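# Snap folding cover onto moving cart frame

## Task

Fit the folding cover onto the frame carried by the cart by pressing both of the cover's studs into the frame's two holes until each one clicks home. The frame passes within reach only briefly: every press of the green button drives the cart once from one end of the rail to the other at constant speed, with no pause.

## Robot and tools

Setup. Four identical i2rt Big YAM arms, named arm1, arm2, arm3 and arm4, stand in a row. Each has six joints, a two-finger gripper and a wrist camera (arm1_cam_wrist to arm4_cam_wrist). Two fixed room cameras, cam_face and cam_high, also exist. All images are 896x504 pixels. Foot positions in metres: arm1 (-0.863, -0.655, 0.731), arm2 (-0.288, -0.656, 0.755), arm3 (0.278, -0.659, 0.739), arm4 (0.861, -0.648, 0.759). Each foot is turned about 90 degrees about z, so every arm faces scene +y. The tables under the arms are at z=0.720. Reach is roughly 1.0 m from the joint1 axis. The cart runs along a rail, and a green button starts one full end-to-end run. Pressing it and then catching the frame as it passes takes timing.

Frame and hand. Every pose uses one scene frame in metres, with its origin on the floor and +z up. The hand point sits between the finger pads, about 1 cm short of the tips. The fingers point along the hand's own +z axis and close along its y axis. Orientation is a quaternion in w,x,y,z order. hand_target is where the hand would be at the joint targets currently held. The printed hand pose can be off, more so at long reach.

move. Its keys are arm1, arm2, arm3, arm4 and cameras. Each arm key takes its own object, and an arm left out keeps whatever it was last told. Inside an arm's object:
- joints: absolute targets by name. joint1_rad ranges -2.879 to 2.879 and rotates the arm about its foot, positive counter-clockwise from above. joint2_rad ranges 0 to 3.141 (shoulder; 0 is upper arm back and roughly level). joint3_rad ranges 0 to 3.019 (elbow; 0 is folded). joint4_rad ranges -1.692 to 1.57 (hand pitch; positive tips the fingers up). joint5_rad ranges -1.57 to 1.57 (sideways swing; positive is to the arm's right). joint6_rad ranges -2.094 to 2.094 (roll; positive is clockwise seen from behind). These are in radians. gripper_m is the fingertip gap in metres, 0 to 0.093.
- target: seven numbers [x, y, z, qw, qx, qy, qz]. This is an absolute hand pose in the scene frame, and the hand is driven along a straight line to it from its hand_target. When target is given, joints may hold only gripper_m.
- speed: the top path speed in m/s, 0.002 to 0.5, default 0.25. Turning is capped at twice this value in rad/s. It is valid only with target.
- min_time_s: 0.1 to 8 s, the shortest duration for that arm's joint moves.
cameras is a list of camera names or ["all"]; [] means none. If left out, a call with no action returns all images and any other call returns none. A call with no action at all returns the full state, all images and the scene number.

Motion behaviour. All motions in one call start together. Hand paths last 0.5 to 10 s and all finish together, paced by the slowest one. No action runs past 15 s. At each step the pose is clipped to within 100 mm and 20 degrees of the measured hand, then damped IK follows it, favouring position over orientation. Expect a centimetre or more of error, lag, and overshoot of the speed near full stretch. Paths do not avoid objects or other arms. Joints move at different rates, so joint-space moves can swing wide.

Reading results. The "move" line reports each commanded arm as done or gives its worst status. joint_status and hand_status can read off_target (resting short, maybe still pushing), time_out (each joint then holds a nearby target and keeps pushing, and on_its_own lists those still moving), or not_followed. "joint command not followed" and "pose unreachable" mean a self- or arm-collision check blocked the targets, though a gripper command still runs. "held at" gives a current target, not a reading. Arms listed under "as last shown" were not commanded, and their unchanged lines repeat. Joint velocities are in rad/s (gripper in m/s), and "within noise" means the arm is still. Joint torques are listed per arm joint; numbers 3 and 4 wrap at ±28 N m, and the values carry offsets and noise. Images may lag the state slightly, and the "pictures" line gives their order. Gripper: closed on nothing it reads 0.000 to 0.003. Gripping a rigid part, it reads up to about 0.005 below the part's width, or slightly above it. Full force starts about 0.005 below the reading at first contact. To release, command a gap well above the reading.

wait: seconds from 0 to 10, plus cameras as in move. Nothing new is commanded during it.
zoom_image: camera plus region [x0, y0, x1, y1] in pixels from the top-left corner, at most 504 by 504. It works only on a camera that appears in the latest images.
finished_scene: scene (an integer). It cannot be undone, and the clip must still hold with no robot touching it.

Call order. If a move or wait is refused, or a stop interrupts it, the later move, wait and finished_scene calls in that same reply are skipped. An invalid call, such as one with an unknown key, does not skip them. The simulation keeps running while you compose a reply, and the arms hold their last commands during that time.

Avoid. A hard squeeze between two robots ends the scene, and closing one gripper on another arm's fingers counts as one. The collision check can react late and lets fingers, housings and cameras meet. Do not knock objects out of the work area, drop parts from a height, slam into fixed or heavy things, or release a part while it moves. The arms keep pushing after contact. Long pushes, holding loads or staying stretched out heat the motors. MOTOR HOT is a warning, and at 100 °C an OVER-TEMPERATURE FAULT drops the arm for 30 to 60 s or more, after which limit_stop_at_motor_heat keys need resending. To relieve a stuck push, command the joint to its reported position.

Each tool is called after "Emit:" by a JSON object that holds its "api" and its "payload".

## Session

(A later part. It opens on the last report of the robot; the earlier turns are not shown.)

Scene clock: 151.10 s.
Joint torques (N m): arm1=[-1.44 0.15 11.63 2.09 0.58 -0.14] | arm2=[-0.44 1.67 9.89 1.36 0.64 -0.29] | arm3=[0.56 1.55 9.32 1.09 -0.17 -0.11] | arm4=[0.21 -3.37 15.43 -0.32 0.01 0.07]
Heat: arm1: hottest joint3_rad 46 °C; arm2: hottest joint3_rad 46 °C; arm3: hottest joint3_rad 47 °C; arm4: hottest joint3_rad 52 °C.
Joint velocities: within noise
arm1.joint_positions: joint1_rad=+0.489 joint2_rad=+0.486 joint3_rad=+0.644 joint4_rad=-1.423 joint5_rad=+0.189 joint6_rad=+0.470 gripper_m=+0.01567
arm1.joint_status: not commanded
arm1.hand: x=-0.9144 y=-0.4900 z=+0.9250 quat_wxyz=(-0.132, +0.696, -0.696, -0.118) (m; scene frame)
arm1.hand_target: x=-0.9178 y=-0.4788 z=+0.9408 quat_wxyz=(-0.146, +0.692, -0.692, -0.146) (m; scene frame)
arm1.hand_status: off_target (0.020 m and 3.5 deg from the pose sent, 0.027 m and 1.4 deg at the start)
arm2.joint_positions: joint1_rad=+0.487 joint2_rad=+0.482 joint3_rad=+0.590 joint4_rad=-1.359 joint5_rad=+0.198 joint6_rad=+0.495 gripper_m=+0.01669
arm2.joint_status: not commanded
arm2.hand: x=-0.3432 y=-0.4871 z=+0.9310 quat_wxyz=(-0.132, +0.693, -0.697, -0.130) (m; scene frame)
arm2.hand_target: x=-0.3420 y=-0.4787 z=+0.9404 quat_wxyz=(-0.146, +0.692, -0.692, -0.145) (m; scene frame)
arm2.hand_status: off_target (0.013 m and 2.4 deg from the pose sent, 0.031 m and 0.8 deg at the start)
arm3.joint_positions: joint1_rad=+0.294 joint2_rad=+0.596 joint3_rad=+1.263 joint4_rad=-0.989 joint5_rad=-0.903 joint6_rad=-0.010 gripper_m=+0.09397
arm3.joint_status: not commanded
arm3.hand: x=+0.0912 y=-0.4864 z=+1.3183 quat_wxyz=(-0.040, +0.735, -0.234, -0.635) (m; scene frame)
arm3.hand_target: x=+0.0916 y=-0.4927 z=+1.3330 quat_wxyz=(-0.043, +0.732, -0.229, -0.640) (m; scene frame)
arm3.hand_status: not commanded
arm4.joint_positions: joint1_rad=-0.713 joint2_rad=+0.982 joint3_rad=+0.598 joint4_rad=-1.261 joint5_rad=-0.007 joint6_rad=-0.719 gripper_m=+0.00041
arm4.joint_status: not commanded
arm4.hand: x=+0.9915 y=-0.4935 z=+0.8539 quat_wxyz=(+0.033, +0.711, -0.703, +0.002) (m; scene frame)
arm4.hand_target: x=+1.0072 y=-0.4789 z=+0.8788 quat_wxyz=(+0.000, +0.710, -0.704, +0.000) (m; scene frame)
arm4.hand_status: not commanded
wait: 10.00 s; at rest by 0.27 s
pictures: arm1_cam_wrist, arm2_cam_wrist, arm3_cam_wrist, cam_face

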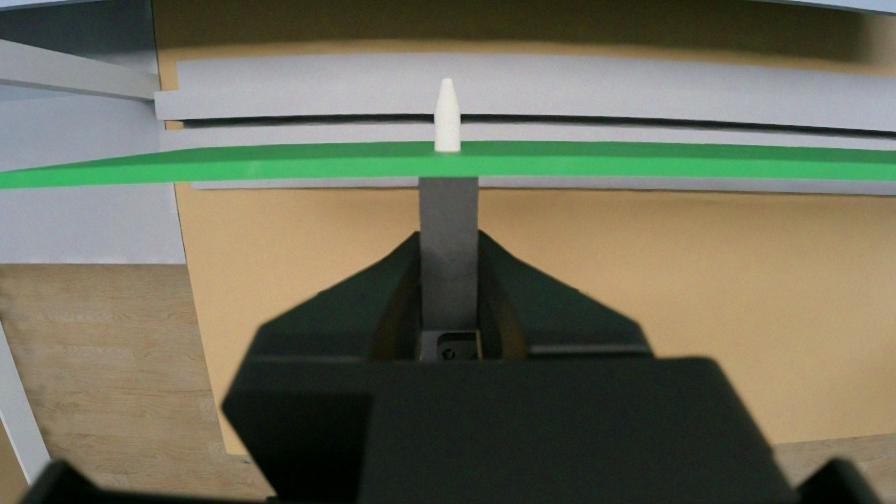

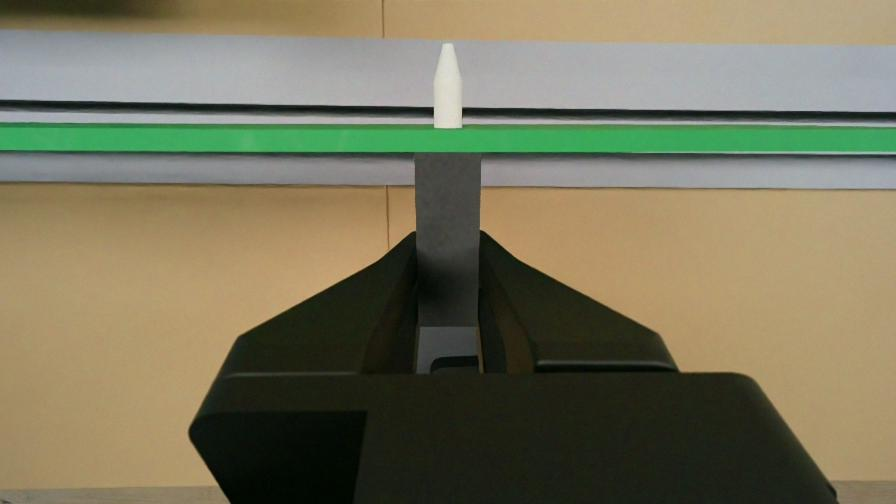

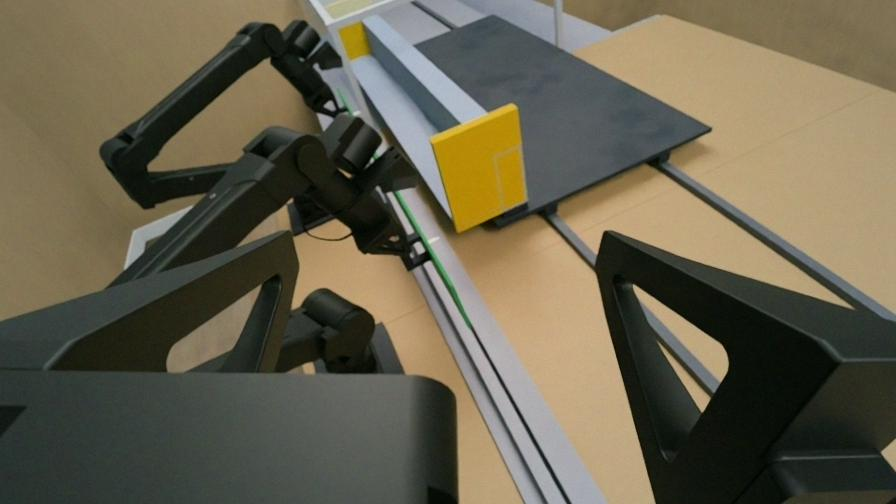

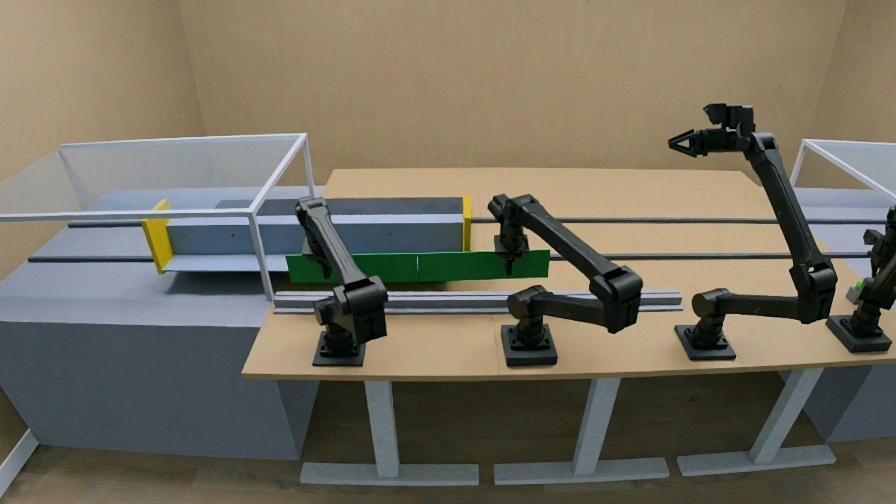

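Emit:
{"api": "move", "payload": {"arm1": {"target": [-0.958, -0.478, 0.940, -0.145, 0.692, -0.692, -0.145], "speed": 0.04}, "arm2": {"target": [-0.377, -0.480, 0.935, -0.142, 0.693, -0.693, -0.142], "speed": 0.04}}}

Emit:
{"api": "wait", "payload": {"seconds": 10}}

Emit:
{"api": "wait", "payload": {"seconds": 10}}

Emit:
{"api": "wait", "payload": {"seconds": 9, "cameras": ["arm2_cam_wrist","arm3_cam_wrist","cam_face"]}}

Emit:
{"api": "zoom_image", "payload": {"camera": "arm3_cam_wrist", "region": [300, 60, 580, 340]}}

Emit:
{"api": "zoom_image", "payload": {"camera": "cam_face", "region": [160, 190, 580, 290]}}

Scene clock: 156.30 s.
Joint torques (N m): arm1=[-0.26 0.03 13.49 1.62 1.44 0.07] | arm2=[1.55 0.56 10.11 0.54 1.48 -0.1] | arm3=[1.03 1.85 9.05 1.18 -0.14 -0.11] | arm4=[1.2 -4.07 15.42 -0.34 0.01 0]
Heat: arm1: hottest joint3_rad 46 °C; arm2: hottest joint3_rad 46 °C; arm3: hottest joint3_rad 47 °C; arm4: hottest joint3_rad 53 °C.
move: arm1 off_target; arm2 off_target
Joint velocities: within noise
arm1.joint_positions: joint1_rad=+0.713 joint2_rad=+0.573 joint3_rad=+0.644 joint4_rad=-1.405 joint5_rad=+0.255 joint6_rad=+0.688 gripper_m=+0.01567
arm1.joint_status: not commanded
arm1.hand: x=-0.9471 y=-0.4917 z=+0.9155 quat_wxyz=(-0.133, +0.698, -0.695, -0.107) (m; scene frame)
arm1.hand_target: x=-0.9566 y=-0.4792 z=+0.9402 quat_wxyz=(-0.145, +0.692, -0.692, -0.145) (m; scene frame)
arm1.hand_status: off_target (0.030 m and 4.6 deg from the pose sent, 0.048 m and 3.5 deg at the start)
arm2.joint_positions: joint1_rad=+0.677 joint2_rad=+0.574 joint3_rad=+0.590 joint4_rad=-1.326 joint5_rad=+0.241 joint6_rad=+0.685 gripper_m=+0.01669
arm2.joint_status: not commanded
arm2.hand: x=-0.3758 y=-0.4879 z=+0.9208 quat_wxyz=(-0.124, +0.695, -0.698, -0.123) (m; scene frame)
arm2.hand_target: x=-0.3770 y=-0.4801 z=+0.9336 quat_wxyz=(-0.141, +0.693, -0.693, -0.137) (m; scene frame)
arm2.hand_status: off_target (0.016 m and 3.0 deg from the pose sent, 0.035 m and 1.9 deg at the start)
arm3, arm4: as last shown
pictures: none

Scene clock: 166.30 s.
Joint torques (N m): arm1=[0.38 -0.26 13.48 1.65 1.43 0.05] | arm2=[1.73 1.08 10.13 0.54 1.57 -0.03] | arm3=[0.91 2.78 9.28 1.28 -0.22 -0.08] | arm4=[0.62 -3.9 15.54 -0.42 0 0.07]
Heat: arm1: hottest joint3_rad 48 °C; arm2: hottest joint3_rad 47 °C; arm3: hottest joint3_rad 47 °C; arm4: hottest joint3_rad 53 °C.
Joint velocities: within noise
arm1.joint_positions: joint1_rad=+0.713 joint2_rad=+0.573 joint3_rad=+0.644 joint4_rad=-1.405 joint5_rad=+0.255 joint6_rad=+0.688 gripper_m=+0.01567
arm1.joint_status: not commanded
arm1.hand: x=-0.9471 y=-0.4917 z=+0.9155 quat_wxyz=(-0.133, +0.698, -0.695, -0.107) (m; scene frame)
arm1.hand_target: x=-0.9566 y=-0.4792 z=+0.9402 quat_wxyz=(-0.145, +0.692, -0.692, -0.145) (m; scene frame)
arm1.hand_status: off_target (0.030 m and 4.6 deg from the pose sent, 0.048 m and 3.5 deg at the start)
arm2.joint_positions: joint1_rad=+0.677 joint2_rad=+0.574 joint3_rad=+0.590 joint4_rad=-1.326 joint5_rad=+0.241 joint6_rad=+0.685 gripper_m=+0.01669
arm2.joint_status: not commanded
arm2.hand: x=-0.3758 y=-0.4879 z=+0.9208 quat_wxyz=(-0.124, +0.695, -0.698, -0.123) (m; scene frame)
arm2.hand_target: x=-0.3770 y=-0.4801 z=+0.9336 quat_wxyz=(-0.141, +0.693, -0.693, -0.137) (m; scene frame)
arm2.hand_status: off_target (0.016 m and 3.0 deg from the pose sent, 0.035 m and 1.9 deg at the start)
arm3.joint_positions: joint1_rad=+0.294 joint2_rad=+0.596 joint3_rad=+1.263 joint4_rad=-0.989 joint5_rad=-0.903 joint6_rad=-0.010 gripper_m=+0.09397
arm3.joint_status: not commanded
arm3.hand: x=+0.0912 y=-0.4864 z=+1.3183 quat_wxyz=(-0.040, +0.735, -0.234, -0.635) (m; scene frame)
arm3.hand_target: x=+0.0916 y=-0.4927 z=+1.3330 quat_wxyz=(-0.043, +0.732, -0.229, -0.640) (m; scene frame)
arm3.hand_status: not commanded
arm4.joint_positions: joint1_rad=-0.713 joint2_rad=+0.982 joint3_rad=+0.598 joint4_rad=-1.261 joint5_rad=-0.007 joint6_rad=-0.719 gripper_m=+0.00041
arm4.joint_status: not commanded
arm4.hand: x=+0.9915 y=-0.4935 z=+0.8539 quat_wxyz=(+0.033, +0.711, -0.703, +0.002) (m; scene frame)
arm4.hand_target: x=+1.0072 y=-0.4789 z=+0.8788 quat_wxyz=(+0.000, +0.710, -0.704, +0.000) (m; scene frame)
arm4.hand_status: not commanded
wait: 10.00 s; at rest by 0.27 s
pictures: none

Scene clock: 176.30 s.
Joint torques (N m): arm1=[0.15 -1.03 13.79 1.61 1.42 0.05] | arm2=[1.96 1.08 10.33 0.66 1.54 -0.08] | arm3=[1.08 1.61 9.5 0.83 -0.12 -0.09] | arm4=[0.67 -4.07 15.57 -0.32 0.04 0.04]
Heat: arm1: hottest joint3_rad 49 °C; arm2: hottest joint3_rad 47 °C; arm3: hottest joint3_rad 48 °C; arm4: hottest joint3_rad 54 °C.
Joint velocities: within noise
arm1.joint_positions: joint1_rad=+0.713 joint2_rad=+0.573 joint3_rad=+0.644 joint4_rad=-1.405 joint5_rad=+0.255 joint6_rad=+0.688 gripper_m=+0.01567
arm1.joint_status: not commanded
arm1.hand: x=-0.9471 y=-0.4917 z=+0.9155 quat_wxyz=(-0.133, +0.698, -0.695, -0.107) (m; scene frame)
arm1.hand_target: x=-0.9566 y=-0.4792 z=+0.9402 quat_wxyz=(-0.145, +0.692, -0.692, -0.145) (m; scene frame)
arm1.hand_status: off_target (0.030 m and 4.6 deg from the pose sent, 0.048 m and 3.5 deg at the start)
arm2.joint_positions: joint1_rad=+0.677 joint2_rad=+0.574 joint3_rad=+0.590 joint4_rad=-1.326 joint5_rad=+0.241 joint6_rad=+0.685 gripper_m=+0.01669
arm2.joint_status: not commanded
arm2.hand: x=-0.3758 y=-0.4879 z=+0.9208 quat_wxyz=(-0.124, +0.695, -0.698, -0.123) (m; scene frame)
arm2.hand_target: x=-0.3770 y=-0.4801 z=+0.9336 quat_wxyz=(-0.141, +0.693, -0.693, -0.137) (m; scene frame)
arm2.hand_status: off_target (0.016 m and 3.0 deg from the pose sent, 0.035 m and 1.9 deg at the start)
arm3.joint_positions: joint1_rad=+0.294 joint2_rad=+0.596 joint3_rad=+1.263 joint4_rad=-0.989 joint5_rad=-0.903 joint6_rad=-0.010 gripper_m=+0.09397
arm3.joint_status: not commanded
arm3.hand: x=+0.0912 y=-0.4864 z=+1.3183 quat_wxyz=(-0.040, +0.735, -0.234, -0.635) (m; scene frame)
arm3.hand_target: x=+0.0916 y=-0.4927 z=+1.3330 quat_wxyz=(-0.043, +0.732, -0.229, -0.640) (m; scene frame)
arm3.hand_status: not commanded
arm4.joint_positions: joint1_rad=-0.713 joint2_rad=+0.982 joint3_rad=+0.598 joint4_rad=-1.261 joint5_rad=-0.007 joint6_rad=-0.719 gripper_m=+0.00041
arm4.joint_status: not commanded
arm4.hand: x=+0.9915 y=-0.4935 z=+0.8539 quat_wxyz=(+0.033, +0.711, -0.703, +0.002) (m; scene frame)
arm4.hand_target: x=+1.0072 y=-0.4789 z=+0.8788 quat_wxyz=(+0.000, +0.710, -0.704, +0.000) (m; scene frame)
arm4.hand_status: not commanded
wait: 10.00 s; at rest by 0.27 s
pictures: none

Scene clock: 185.30 s.
Joint torques (N m): arm1=[-0.62 -0.62 13.6 1.62 1.41 0.07] | arm2=[2.26 1.14 10.19 0.73 1.5 -0.01] | arm3=[1.9 1.44 9.43 1.03 -0.12 -0.14] | arm4=[0.32 -2.9 15.45 -0.44 0.01 0.02]
Heat: arm1: hottest joint3_rad 49 °C; arm2: hottest joint3_rad 47 °C; arm3: hottest joint3_rad 48 °C; arm4: hottest joint3_rad 54 °C.
Joint velocities: within noise
arm1.joint_positions: joint1_rad=+0.713 joint2_rad=+0.573 joint3_rad=+0.644 joint4_rad=-1.405 joint5_rad=+0.255 joint6_rad=+0.688 gripper_m=+0.01567
arm1.joint_status: not commanded
arm1.hand: x=-0.9471 y=-0.4917 z=+0.9155 quat_wxyz=(-0.133, +0.698, -0.695, -0.107) (m; scene frame)
arm1.hand_target: x=-0.9566 y=-0.4792 z=+0.9402 quat_wxyz=(-0.145, +0.692, -0.692, -0.145) (m; scene frame)
arm1.hand_status: off_target (0.030 m and 4.6 deg from the pose sent, 0.048 m and 3.5 deg at the start)
arm2.joint_positions: joint1_rad=+0.677 joint2_rad=+0.574 joint3_rad=+0.590 joint4_rad=-1.326 joint5_rad=+0.241 joint6_rad=+0.685 gripper_m=+0.01669
arm2.joint_status: not commanded
arm2.hand: x=-0.3758 y=-0.4879 z=+0.9208 quat_wxyz=(-0.124, +0.695, -0.698, -0.123) (m; scene frame)
arm2.hand_target: x=-0.3770 y=-0.4801 z=+0.9336 quat_wxyz=(-0.141, +0.693, -0.693, -0.137) (m; scene frame)
arm2.hand_status: off_target (0.016 m and 3.0 deg from the pose sent, 0.035 m and 1.9 deg at the start)
arm3.joint_positions: joint1_rad=+0.294 joint2_rad=+0.596 joint3_rad=+1.263 joint4_rad=-0.989 joint5_rad=-0.903 joint6_rad=-0.010 gripper_m=+0.09397
arm3.joint_status: not commanded
arm3.hand: x=+0.0912 y=-0.4864 z=+1.3183 quat_wxyz=(-0.040, +0.735, -0.234, -0.635) (m; scene frame)
arm3.hand_target: x=+0.0916 y=-0.4927 z=+1.3330 quat_wxyz=(-0.043, +0.732, -0.229, -0.640) (m; scene frame)
arm3.hand_status: not commanded
arm4.joint_positions: joint1_rad=-0.713 joint2_rad=+0.982 joint3_rad=+0.598 joint4_rad=-1.261 joint5_rad=-0.007 joint6_rad=-0.719 gripper_m=+0.00041
arm4.joint_status: not commanded
arm4.hand: x=+0.9915 y=-0.4935 z=+0.8539 quat_wxyz=(+0.033, +0.711, -0.703, +0.002) (m; scene frame)
arm4.hand_target: x=+1.0072 y=-0.4789 z=+0.8788 quat_wxyz=(+0.000, +0.710, -0.704, +0.000) (m; scene frame)
arm4.hand_status: not commanded
wait: 9.00 s; at rest by 0.27 s
pictures: arm2_cam_wrist, arm3_cam_wrist, cam_face

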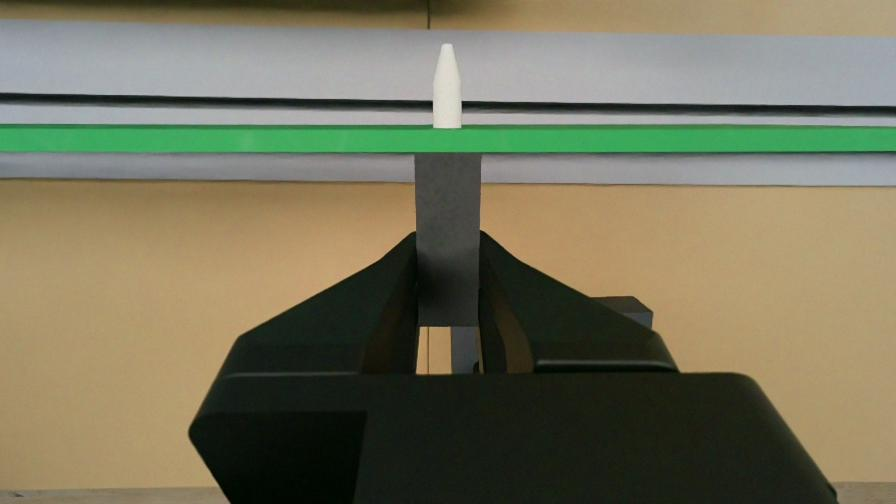

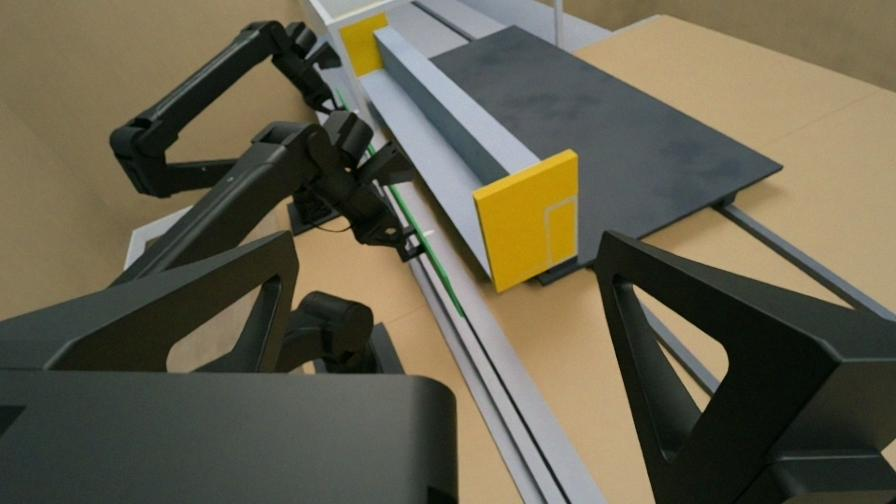

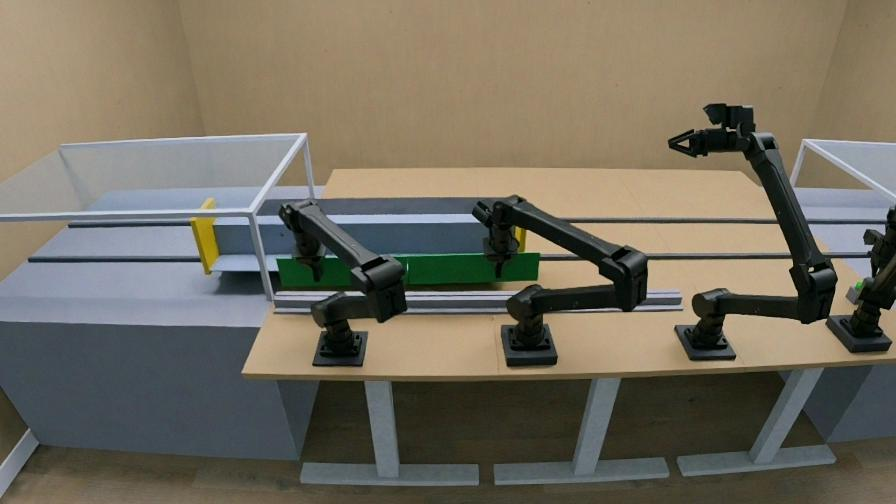

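Scaled by 1.800.

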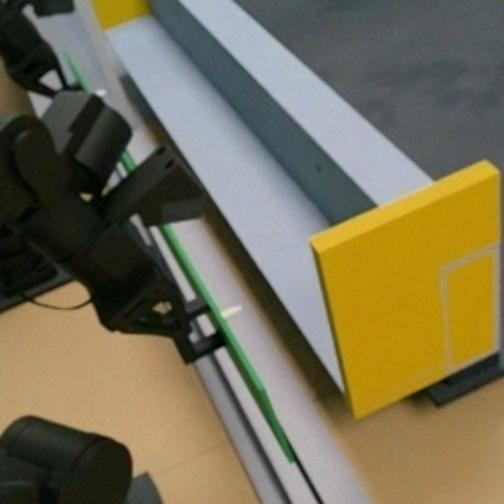

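Scaled by 1.200.

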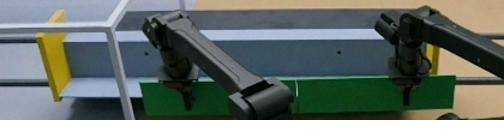

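Emit:
{"api": "wait", "payload": {"seconds": 9}}

Emit:
{"api": "move", "payload": {"arm1": {"target": [-0.962, -0.34, 0.934, -0.145, 0.692, -0.692, -0.145], "speed": 0.05}, "arm2": {"target": [-0.377, -0.34, 0.924, -0.142, 0.693, -0.693, -0.142], "speed": 0.05}, "cameras": ["all"]}}

Emit:
{"api": "zoom_image", "payload": {"camera": "arm3_cam_wrist", "region": [300, 80, 580, 340]}}

Scene clock: 195.30 s.
Joint torques (N m): arm1=[-0.44 -0.26 13.59 1.8 1.43 0.05] | arm2=[1.73 0.97 10.22 0.59 1.54 -0.09] | arm3=[1.44 1.9 9.18 1.01 -0.16 -0.23] | arm4=[-0.03 -3.84 15.51 -0.24 0 0.05]
Heat: arm1: hottest joint3_rad 50 °C; arm2: hottest joint3_rad 47 °C; arm3: hottest joint3_rad 48 °C; arm4: hottest joint3_rad 54 °C.
Joint velocities: within noise
arm1.joint_positions: joint1_rad=+0.713 joint2_rad=+0.573 joint3_rad=+0.644 joint4_rad=-1.405 joint5_rad=+0.255 joint6_rad=+0.688 gripper_m=+0.01567
arm1.joint_status: not commanded
arm1.hand: x=-0.9471 y=-0.4917 z=+0.9155 quat_wxyz=(-0.133, +0.698, -0.695, -0.107) (m; scene frame)
arm1.hand_target: x=-0.9566 y=-0.4792 z=+0.9402 quat_wxyz=(-0.145, +0.692, -0.692, -0.145) (m; scene frame)
arm1.hand_status: off_target (0.030 m and 4.6 deg from the pose sent, 0.048 m and 3.5 deg at the start)
arm2.joint_positions: joint1_rad=+0.677 joint2_rad=+0.574 joint3_rad=+0.590 joint4_rad=-1.326 joint5_rad=+0.241 joint6_rad=+0.685 gripper_m=+0.01669
arm2.joint_status: not commanded
arm2.hand: x=-0.3758 y=-0.4879 z=+0.9208 quat_wxyz=(-0.124, +0.695, -0.698, -0.123) (m; scene frame)
arm2.hand_target: x=-0.3770 y=-0.4801 z=+0.9336 quat_wxyz=(-0.141, +0.693, -0.693, -0.137) (m; scene frame)
arm2.hand_status: off_target (0.016 m and 3.0 deg from the pose sent, 0.035 m and 1.9 deg at the start)
arm3.joint_positions: joint1_rad=+0.294 joint2_rad=+0.596 joint3_rad=+1.263 joint4_rad=-0.989 joint5_rad=-0.903 joint6_rad=-0.010 gripper_m=+0.09397
arm3.joint_status: not commanded
arm3.hand: x=+0.0912 y=-0.4864 z=+1.3183 quat_wxyz=(-0.040, +0.735, -0.234, -0.635) (m; scene frame)
arm3.hand_target: x=+0.0916 y=-0.4927 z=+1.3330 quat_wxyz=(-0.043, +0.732, -0.229, -0.640) (m; scene frame)
arm3.hand_status: not commanded
arm4.joint_positions: joint1_rad=-0.713 joint2_rad=+0.982 joint3_rad=+0.598 joint4_rad=-1.261 joint5_rad=-0.007 joint6_rad=-0.719 gripper_m=+0.00041
arm4.joint_status: not commanded
arm4.hand: x=+0.9915 y=-0.4935 z=+0.8539 quat_wxyz=(+0.033, +0.711, -0.703, +0.002) (m; scene frame)
arm4.hand_target: x=+1.0072 y=-0.4789 z=+0.8788 quat_wxyz=(+0.000, +0.710, -0.704, +0.000) (m; scene frame)
arm4.hand_status: not commanded
wait: 9.00 s; at rest from the start
pictures: none

Scene clock: 198.73 s.
Joint torques (N m): arm1=[-1.26 -7 18.41 2.8 0.77 -0.18] | arm2=[-0.91 -3.08 14.68 2.21 1.14 -0.45] | arm3=[1.2 1.96 9.17 0.98 -0.14 -0.07] | arm4=[0.5 -3.25 15.6 -0.51 -0.03 0.07]
Heat: arm1: hottest joint3_rad 51 °C; arm2: hottest joint3_rad 48 °C; arm3: hottest joint3_rad 48 °C; arm4: hottest joint3_rad 54 °C.
move: arm1 off_target; arm2 off_target
Joint velocities: within noise
arm1.joint_positions: joint1_rad=+0.383 joint2_rad=+0.943 joint3_rad=+0.709 joint4_rad=-1.138 joint5_rad=+0.148 joint6_rad=+0.391 gripper_m=+0.01589
arm1.joint_status: not commanded
arm1.hand: x=-0.9435 y=-0.3915 z=+0.8776 quat_wxyz=(-0.104, +0.697, -0.706, -0.063) (m; scene frame)
arm1.hand_target: x=-0.9596 y=-0.3484 z=+0.9337 quat_wxyz=(-0.143, +0.692, -0.693, -0.141) (m; scene frame)
arm1.hand_status: off_target (0.079 m and 10.6 deg from the pose sent, 0.154 m and 4.6 deg at the start)
arm2.joint_positions: joint1_rad=+0.360 joint2_rad=+0.941 joint3_rad=+0.644 joint4_rad=-1.040 joint5_rad=+0.133 joint6_rad=+0.392 gripper_m=+0.01669
arm2.joint_status: not commanded
arm2.hand: x=-0.3715 y=-0.3919 z=+0.8810 quat_wxyz=(-0.100, +0.696, -0.705, -0.087) (m; scene frame)
arm2.hand_target: x=-0.3763 y=-0.3475 z=+0.9260 quat_wxyz=(-0.142, +0.691, -0.694, -0.142) (m; scene frame)
arm2.hand_status: off_target (0.068 m and 8.1 deg from the pose sent, 0.148 m and 3.0 deg at the start)
arm3, arm4: as last shown
pictures: arm1_cam_wrist, arm2_cam_wrist, arm3_cam_wrist, arm4_cam_wrist, cam_face, cam_high

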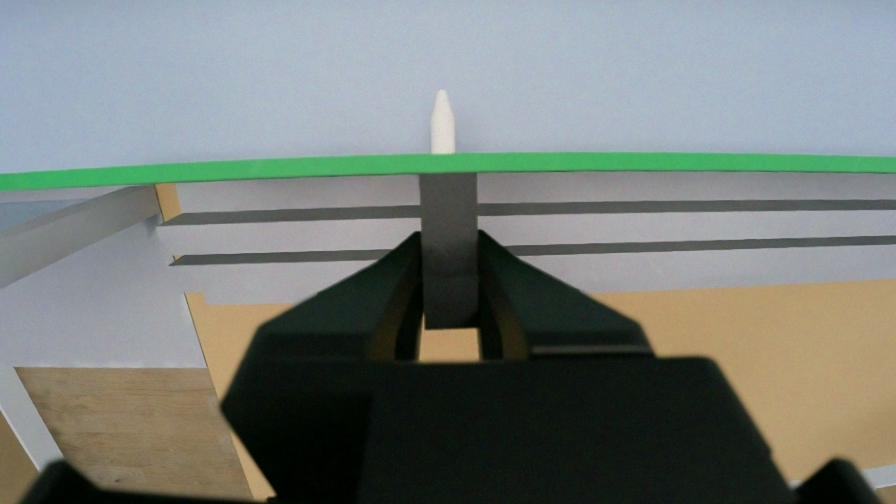

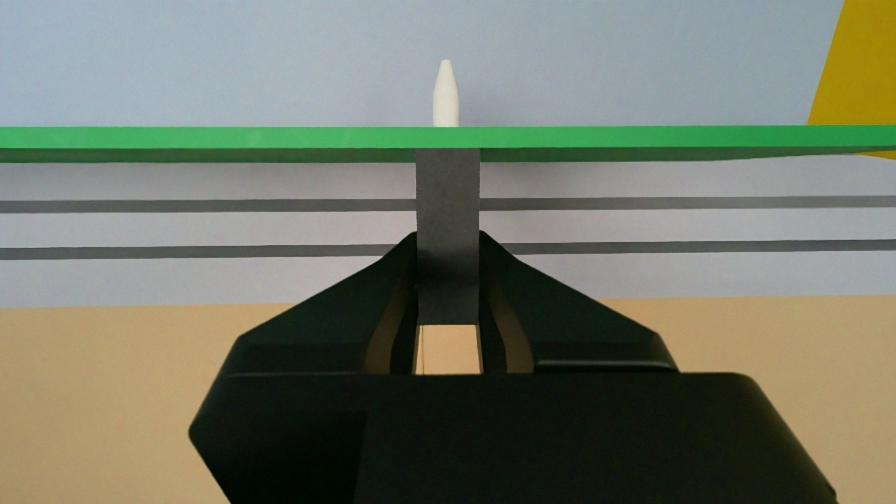

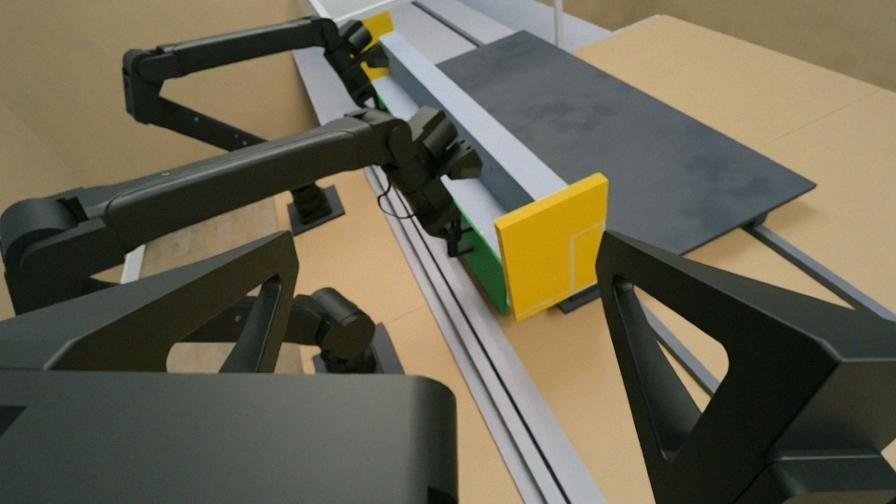

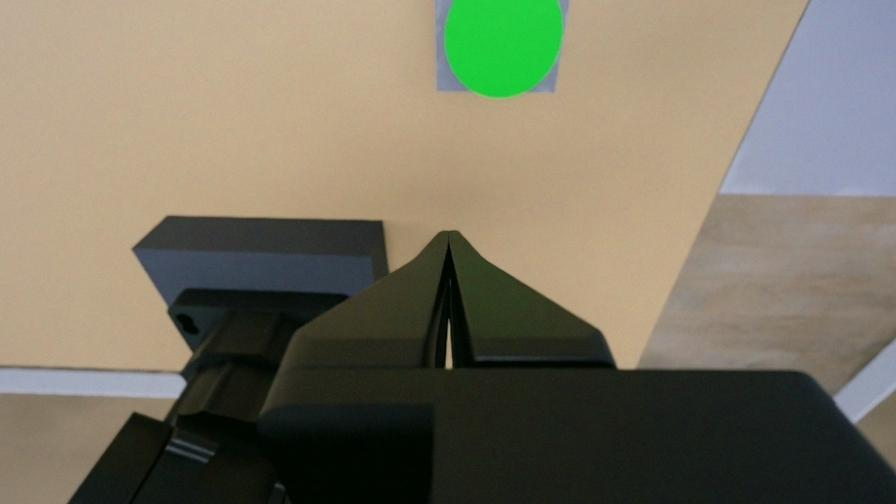

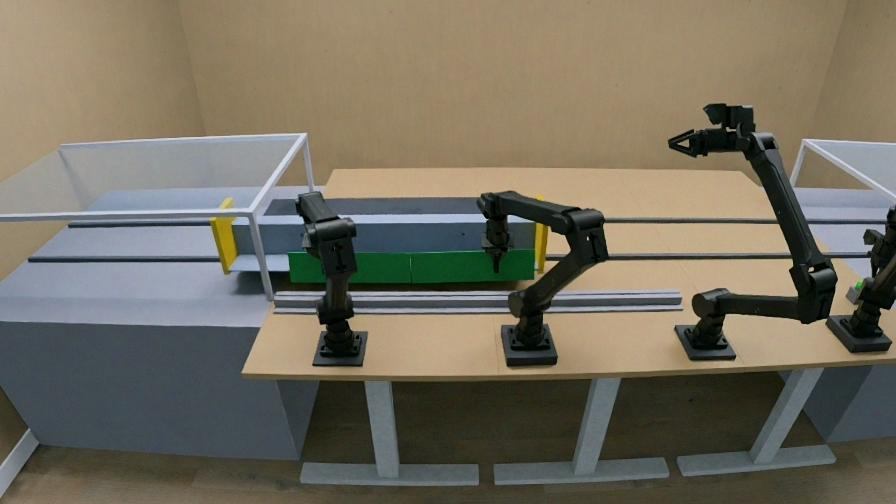

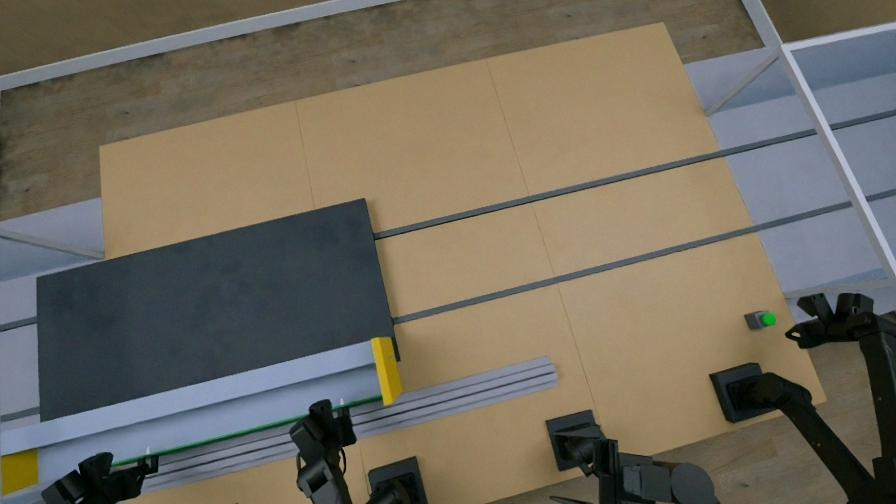

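Scaled by 1.800.

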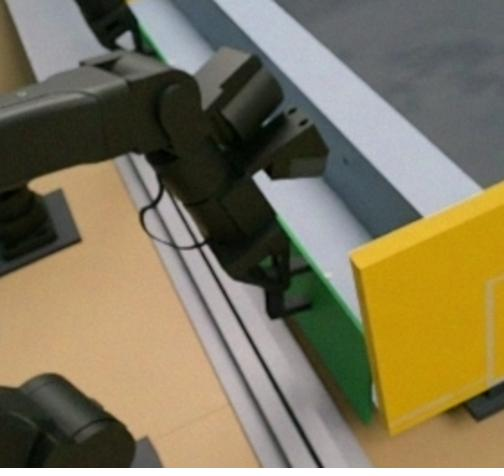

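Emit:
{"api": "move", "payload": {"arm1": {"target":[-0.962,-0.43,0.955,-0.1681,0.6868,-0.6868,-0.1681],"speed":0.1}, "arm2": {"target":[-0.377,-0.43,0.942,-0.1638,0.6878,-0.6878,-0.1638],"speed":0.1}, "cameras": ["arm3_cam_wrist","arm1_cam_wrist","arm2_cam_wrist","cam_face"]}}

Scene clock: 202.80 s.
Joint torques (N m): arm1=[-0.09 -4.01 12.26 1.35 0.58 0.06] | arm2=[1.14 -2.32 9.51 0.16 1.32 -0.15] | arm3=[0.79 1.96 9.43 1.01 -0.14 -0.07] | arm4=[1.26 -3.55 15.54 -0.5 -0.03 0.08]
Heat: arm1: hottest joint3_rad 51 °C; arm2: hottest joint3_rad 50 °C; arm3: hottest joint3_rad 48 °C; arm4: hottest joint3_rad 54 °C.
move: arm1 off_target; arm2 off_target
Joint velocities: within noise
arm1.joint_positions: joint1_rad=+0.577 joint2_rad=+0.682 joint3_rad=+0.709 joint4_rad=-1.251 joint5_rad=+0.266 joint6_rad=+0.544 gripper_m=+0.01592
arm1.joint_status: not commanded
arm1.hand: x=-0.9536 y=-0.4339 z=+0.9354 quat_wxyz=(-0.163, +0.689, -0.692, -0.138) (m; scene frame)
arm1.hand_target: x=-0.9618 y=-0.4290 z=+0.9544 quat_wxyz=(-0.169, +0.687, -0.686, -0.168) (m; scene frame)
arm1.hand_status: off_target (0.022 m and 3.6 deg from the pose sent, 0.088 m and 14.3 deg at the start)
arm2.joint_positions: joint1_rad=+0.527 joint2_rad=+0.683 joint3_rad=+0.630 joint4_rad=-1.140 joint5_rad=+0.228 joint6_rad=+0.523 gripper_m=+0.01669
arm2.joint_status: not commanded
arm2.hand: x=-0.3817 y=-0.4294 z=+0.9319 quat_wxyz=(-0.148, +0.688, -0.692, -0.158) (m; scene frame)
arm2.hand_target: x=-0.3775 y=-0.4288 z=+0.9416 quat_wxyz=(-0.164, +0.689, -0.687, -0.164) (m; scene frame)
arm2.hand_status: off_target (0.011 m and 2.0 deg from the pose sent, 0.072 m and 11.7 deg at the start)
arm3, arm4: as last shown
pictures: arm1_cam_wrist, arm2_cam_wrist, arm3_cam_wrist, cam_face

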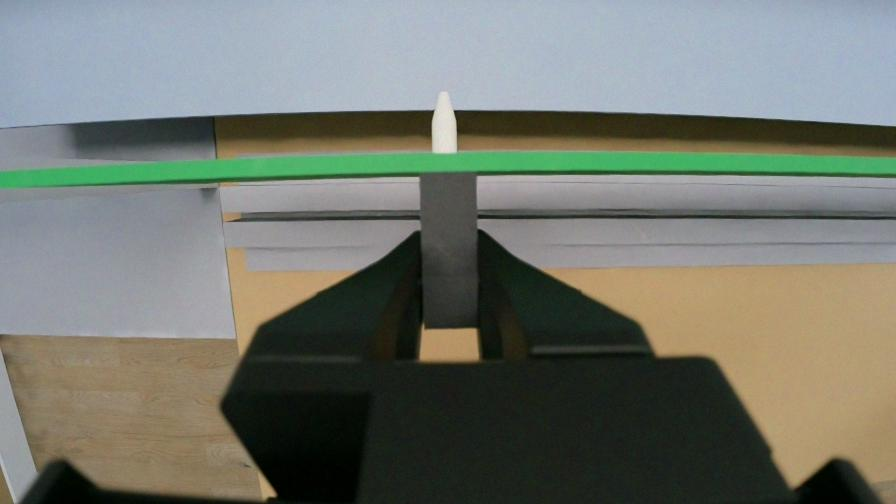

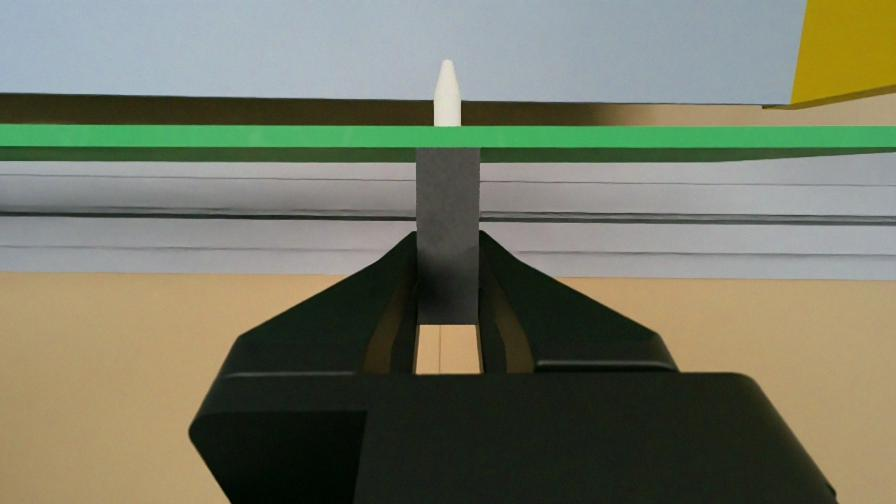

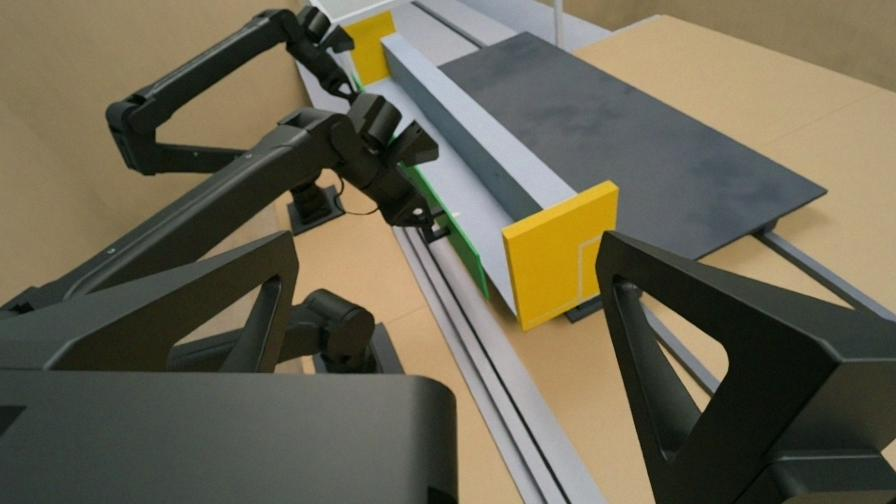

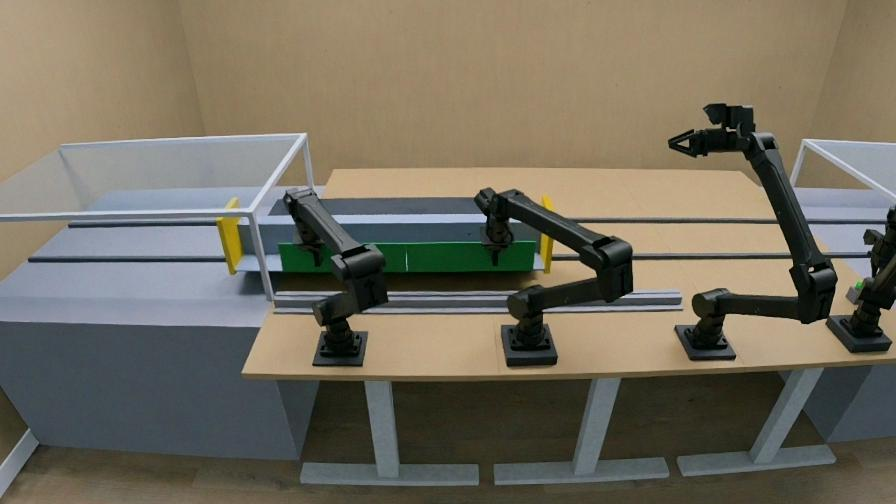

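Emit:
{"api": "zoom_image", "payload": {"camera": "arm3_cam_wrist", "region": [360, 120, 640, 340]}}

Emit:
{"api": "zoom_image", "payload": {"camera": "arm2_cam_wrist", "region": [340, 40, 560, 240]}}

Scaled by 1.800.

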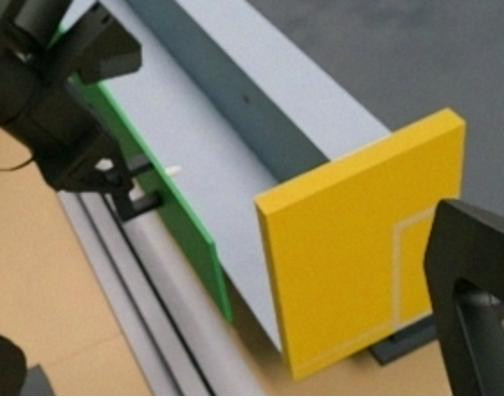

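Scaled by 2.291.

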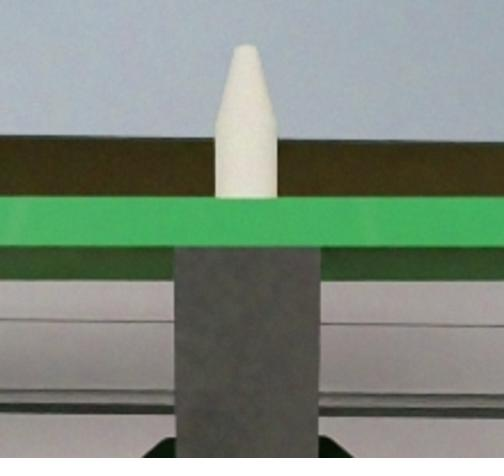

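Emit:
{"api": "move", "payload": {"arm1": {"target":[-0.962,-0.35,0.942,-0.1822,0.6833,-0.6833,-0.1822],"speed":0.06}, "arm2": {"target":[-0.375,-0.353,0.930,-0.1822,0.6833,-0.6833,-0.1822],"speed":0.06}, "cameras": ["arm3_cam_wrist","arm1_cam_wrist","arm2_cam_wrist","cam_face"]}}

Emit:
{"api": "zoom_image", "payload": {"camera": "arm3_cam_wrist", "region": [360, 120, 600, 320]}}

Emit:
{"api": "zoom_image", "payload": {"camera": "cam_face", "region": [200, 170, 580, 300]}}

Scene clock: 207.17 s.
Joint torques (N m): arm1=[-1.44 -3.84 14.39 2.32 -0.01 -0.18] | arm2=[0.79 -0.79 11.17 1.4 0.56 -0.45] | arm3=[1.08 1.96 9.43 0.76 -0.11 -0.07] | arm4=[0.85 -3.43 15.42 -0.42 -0.02 0.06]
Heat: arm1: hottest joint3_rad 51 °C; arm2: hottest joint3_rad 50 °C; arm3: hottest joint3_rad 48 °C; arm4: hottest joint3_rad 55 °C.
move: arm1 off_target; arm2 off_target
Joint velocities: within noise
arm1.joint_positions: joint1_rad=+0.422 joint2_rad=+0.839 joint3_rad=+0.710 joint4_rad=-1.038 joint5_rad=+0.228 joint6_rad=+0.397 gripper_m=+0.01592
arm1.joint_status: not commanded
arm1.hand: x=-0.9492 y=-0.3714 z=+0.9154 quat_wxyz=(-0.174, +0.684, -0.693, -0.146) (m; scene frame)
arm1.hand_target: x=-0.9599 y=-0.3517 z=+0.9428 quat_wxyz=(-0.185, +0.682, -0.684, -0.181) (m; scene frame)
arm1.hand_status: off_target (0.036 m and 4.4 deg from the pose sent, 0.085 m and 5.7 deg at the start)
arm2.joint_positions: joint1_rad=+0.383 joint2_rad=+0.832 joint3_rad=+0.630 joint4_rad=-0.925 joint5_rad=+0.198 joint6_rad=+0.389 gripper_m=+0.01669
arm2.joint_status: not commanded
arm2.hand: x=-0.3753 y=-0.3708 z=+0.9147 quat_wxyz=(-0.166, +0.681, -0.693, -0.172) (m; scene frame)
arm2.hand_target: x=-0.3753 y=-0.3544 z=+0.9300 quat_wxyz=(-0.182, +0.683, -0.684, -0.183) (m; scene frame)
arm2.hand_status: off_target (0.023 m and 2.5 deg from the pose sent, 0.077 m and 4.9 deg at the start)
arm3, arm4: as last shown
pictures: arm1_cam_wrist, arm2_cam_wrist, arm3_cam_wrist, cam_face

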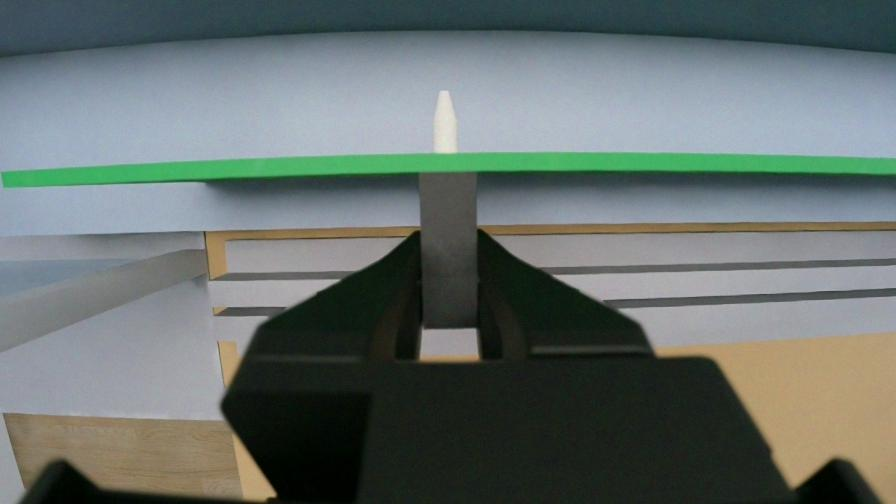

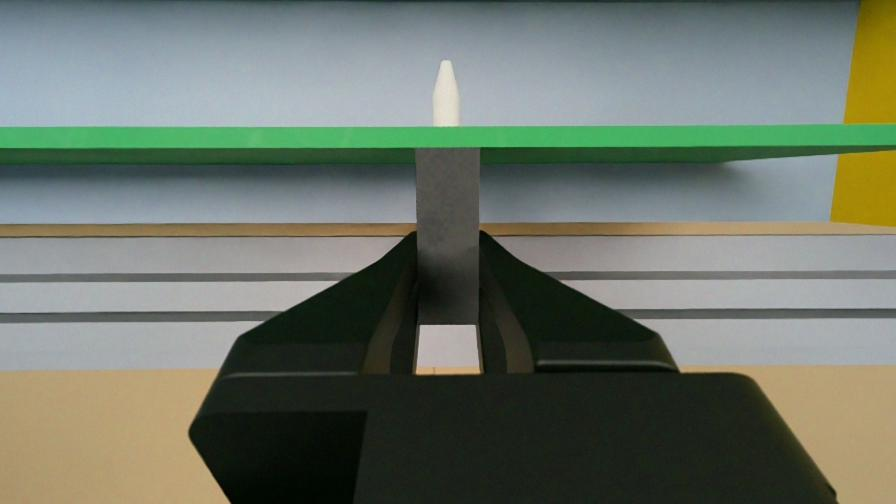

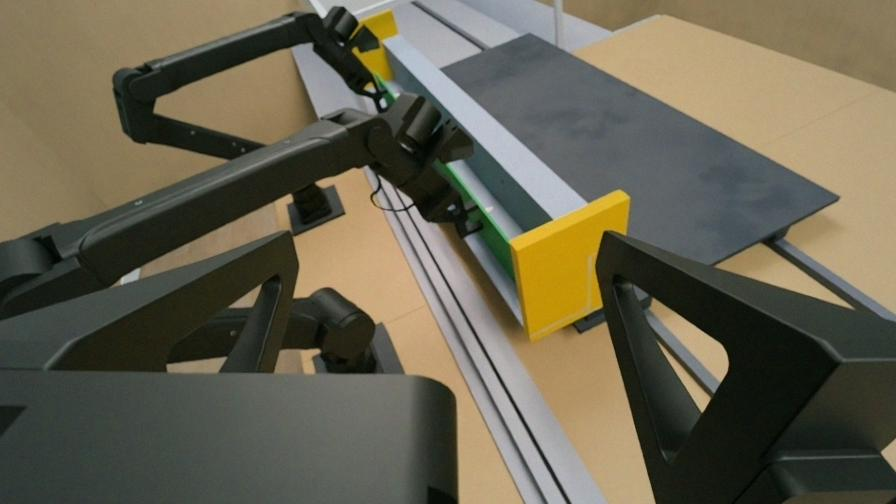

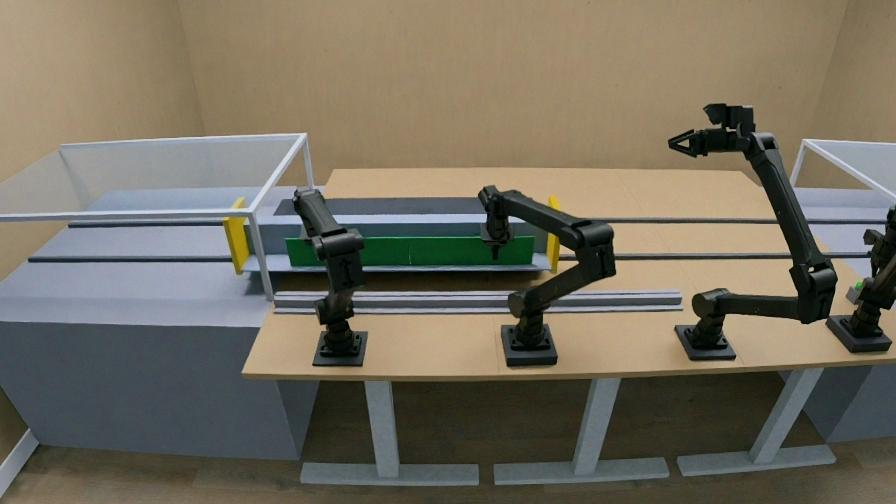

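Scaled by 2.100.

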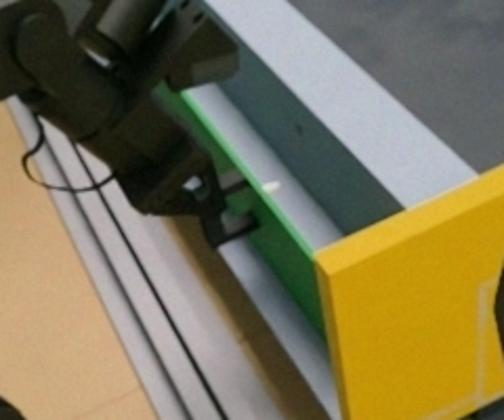

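Scaled by 1.326.

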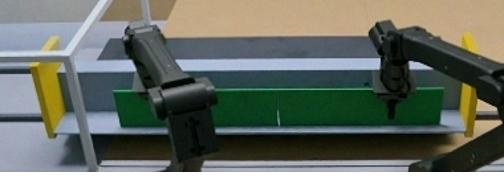

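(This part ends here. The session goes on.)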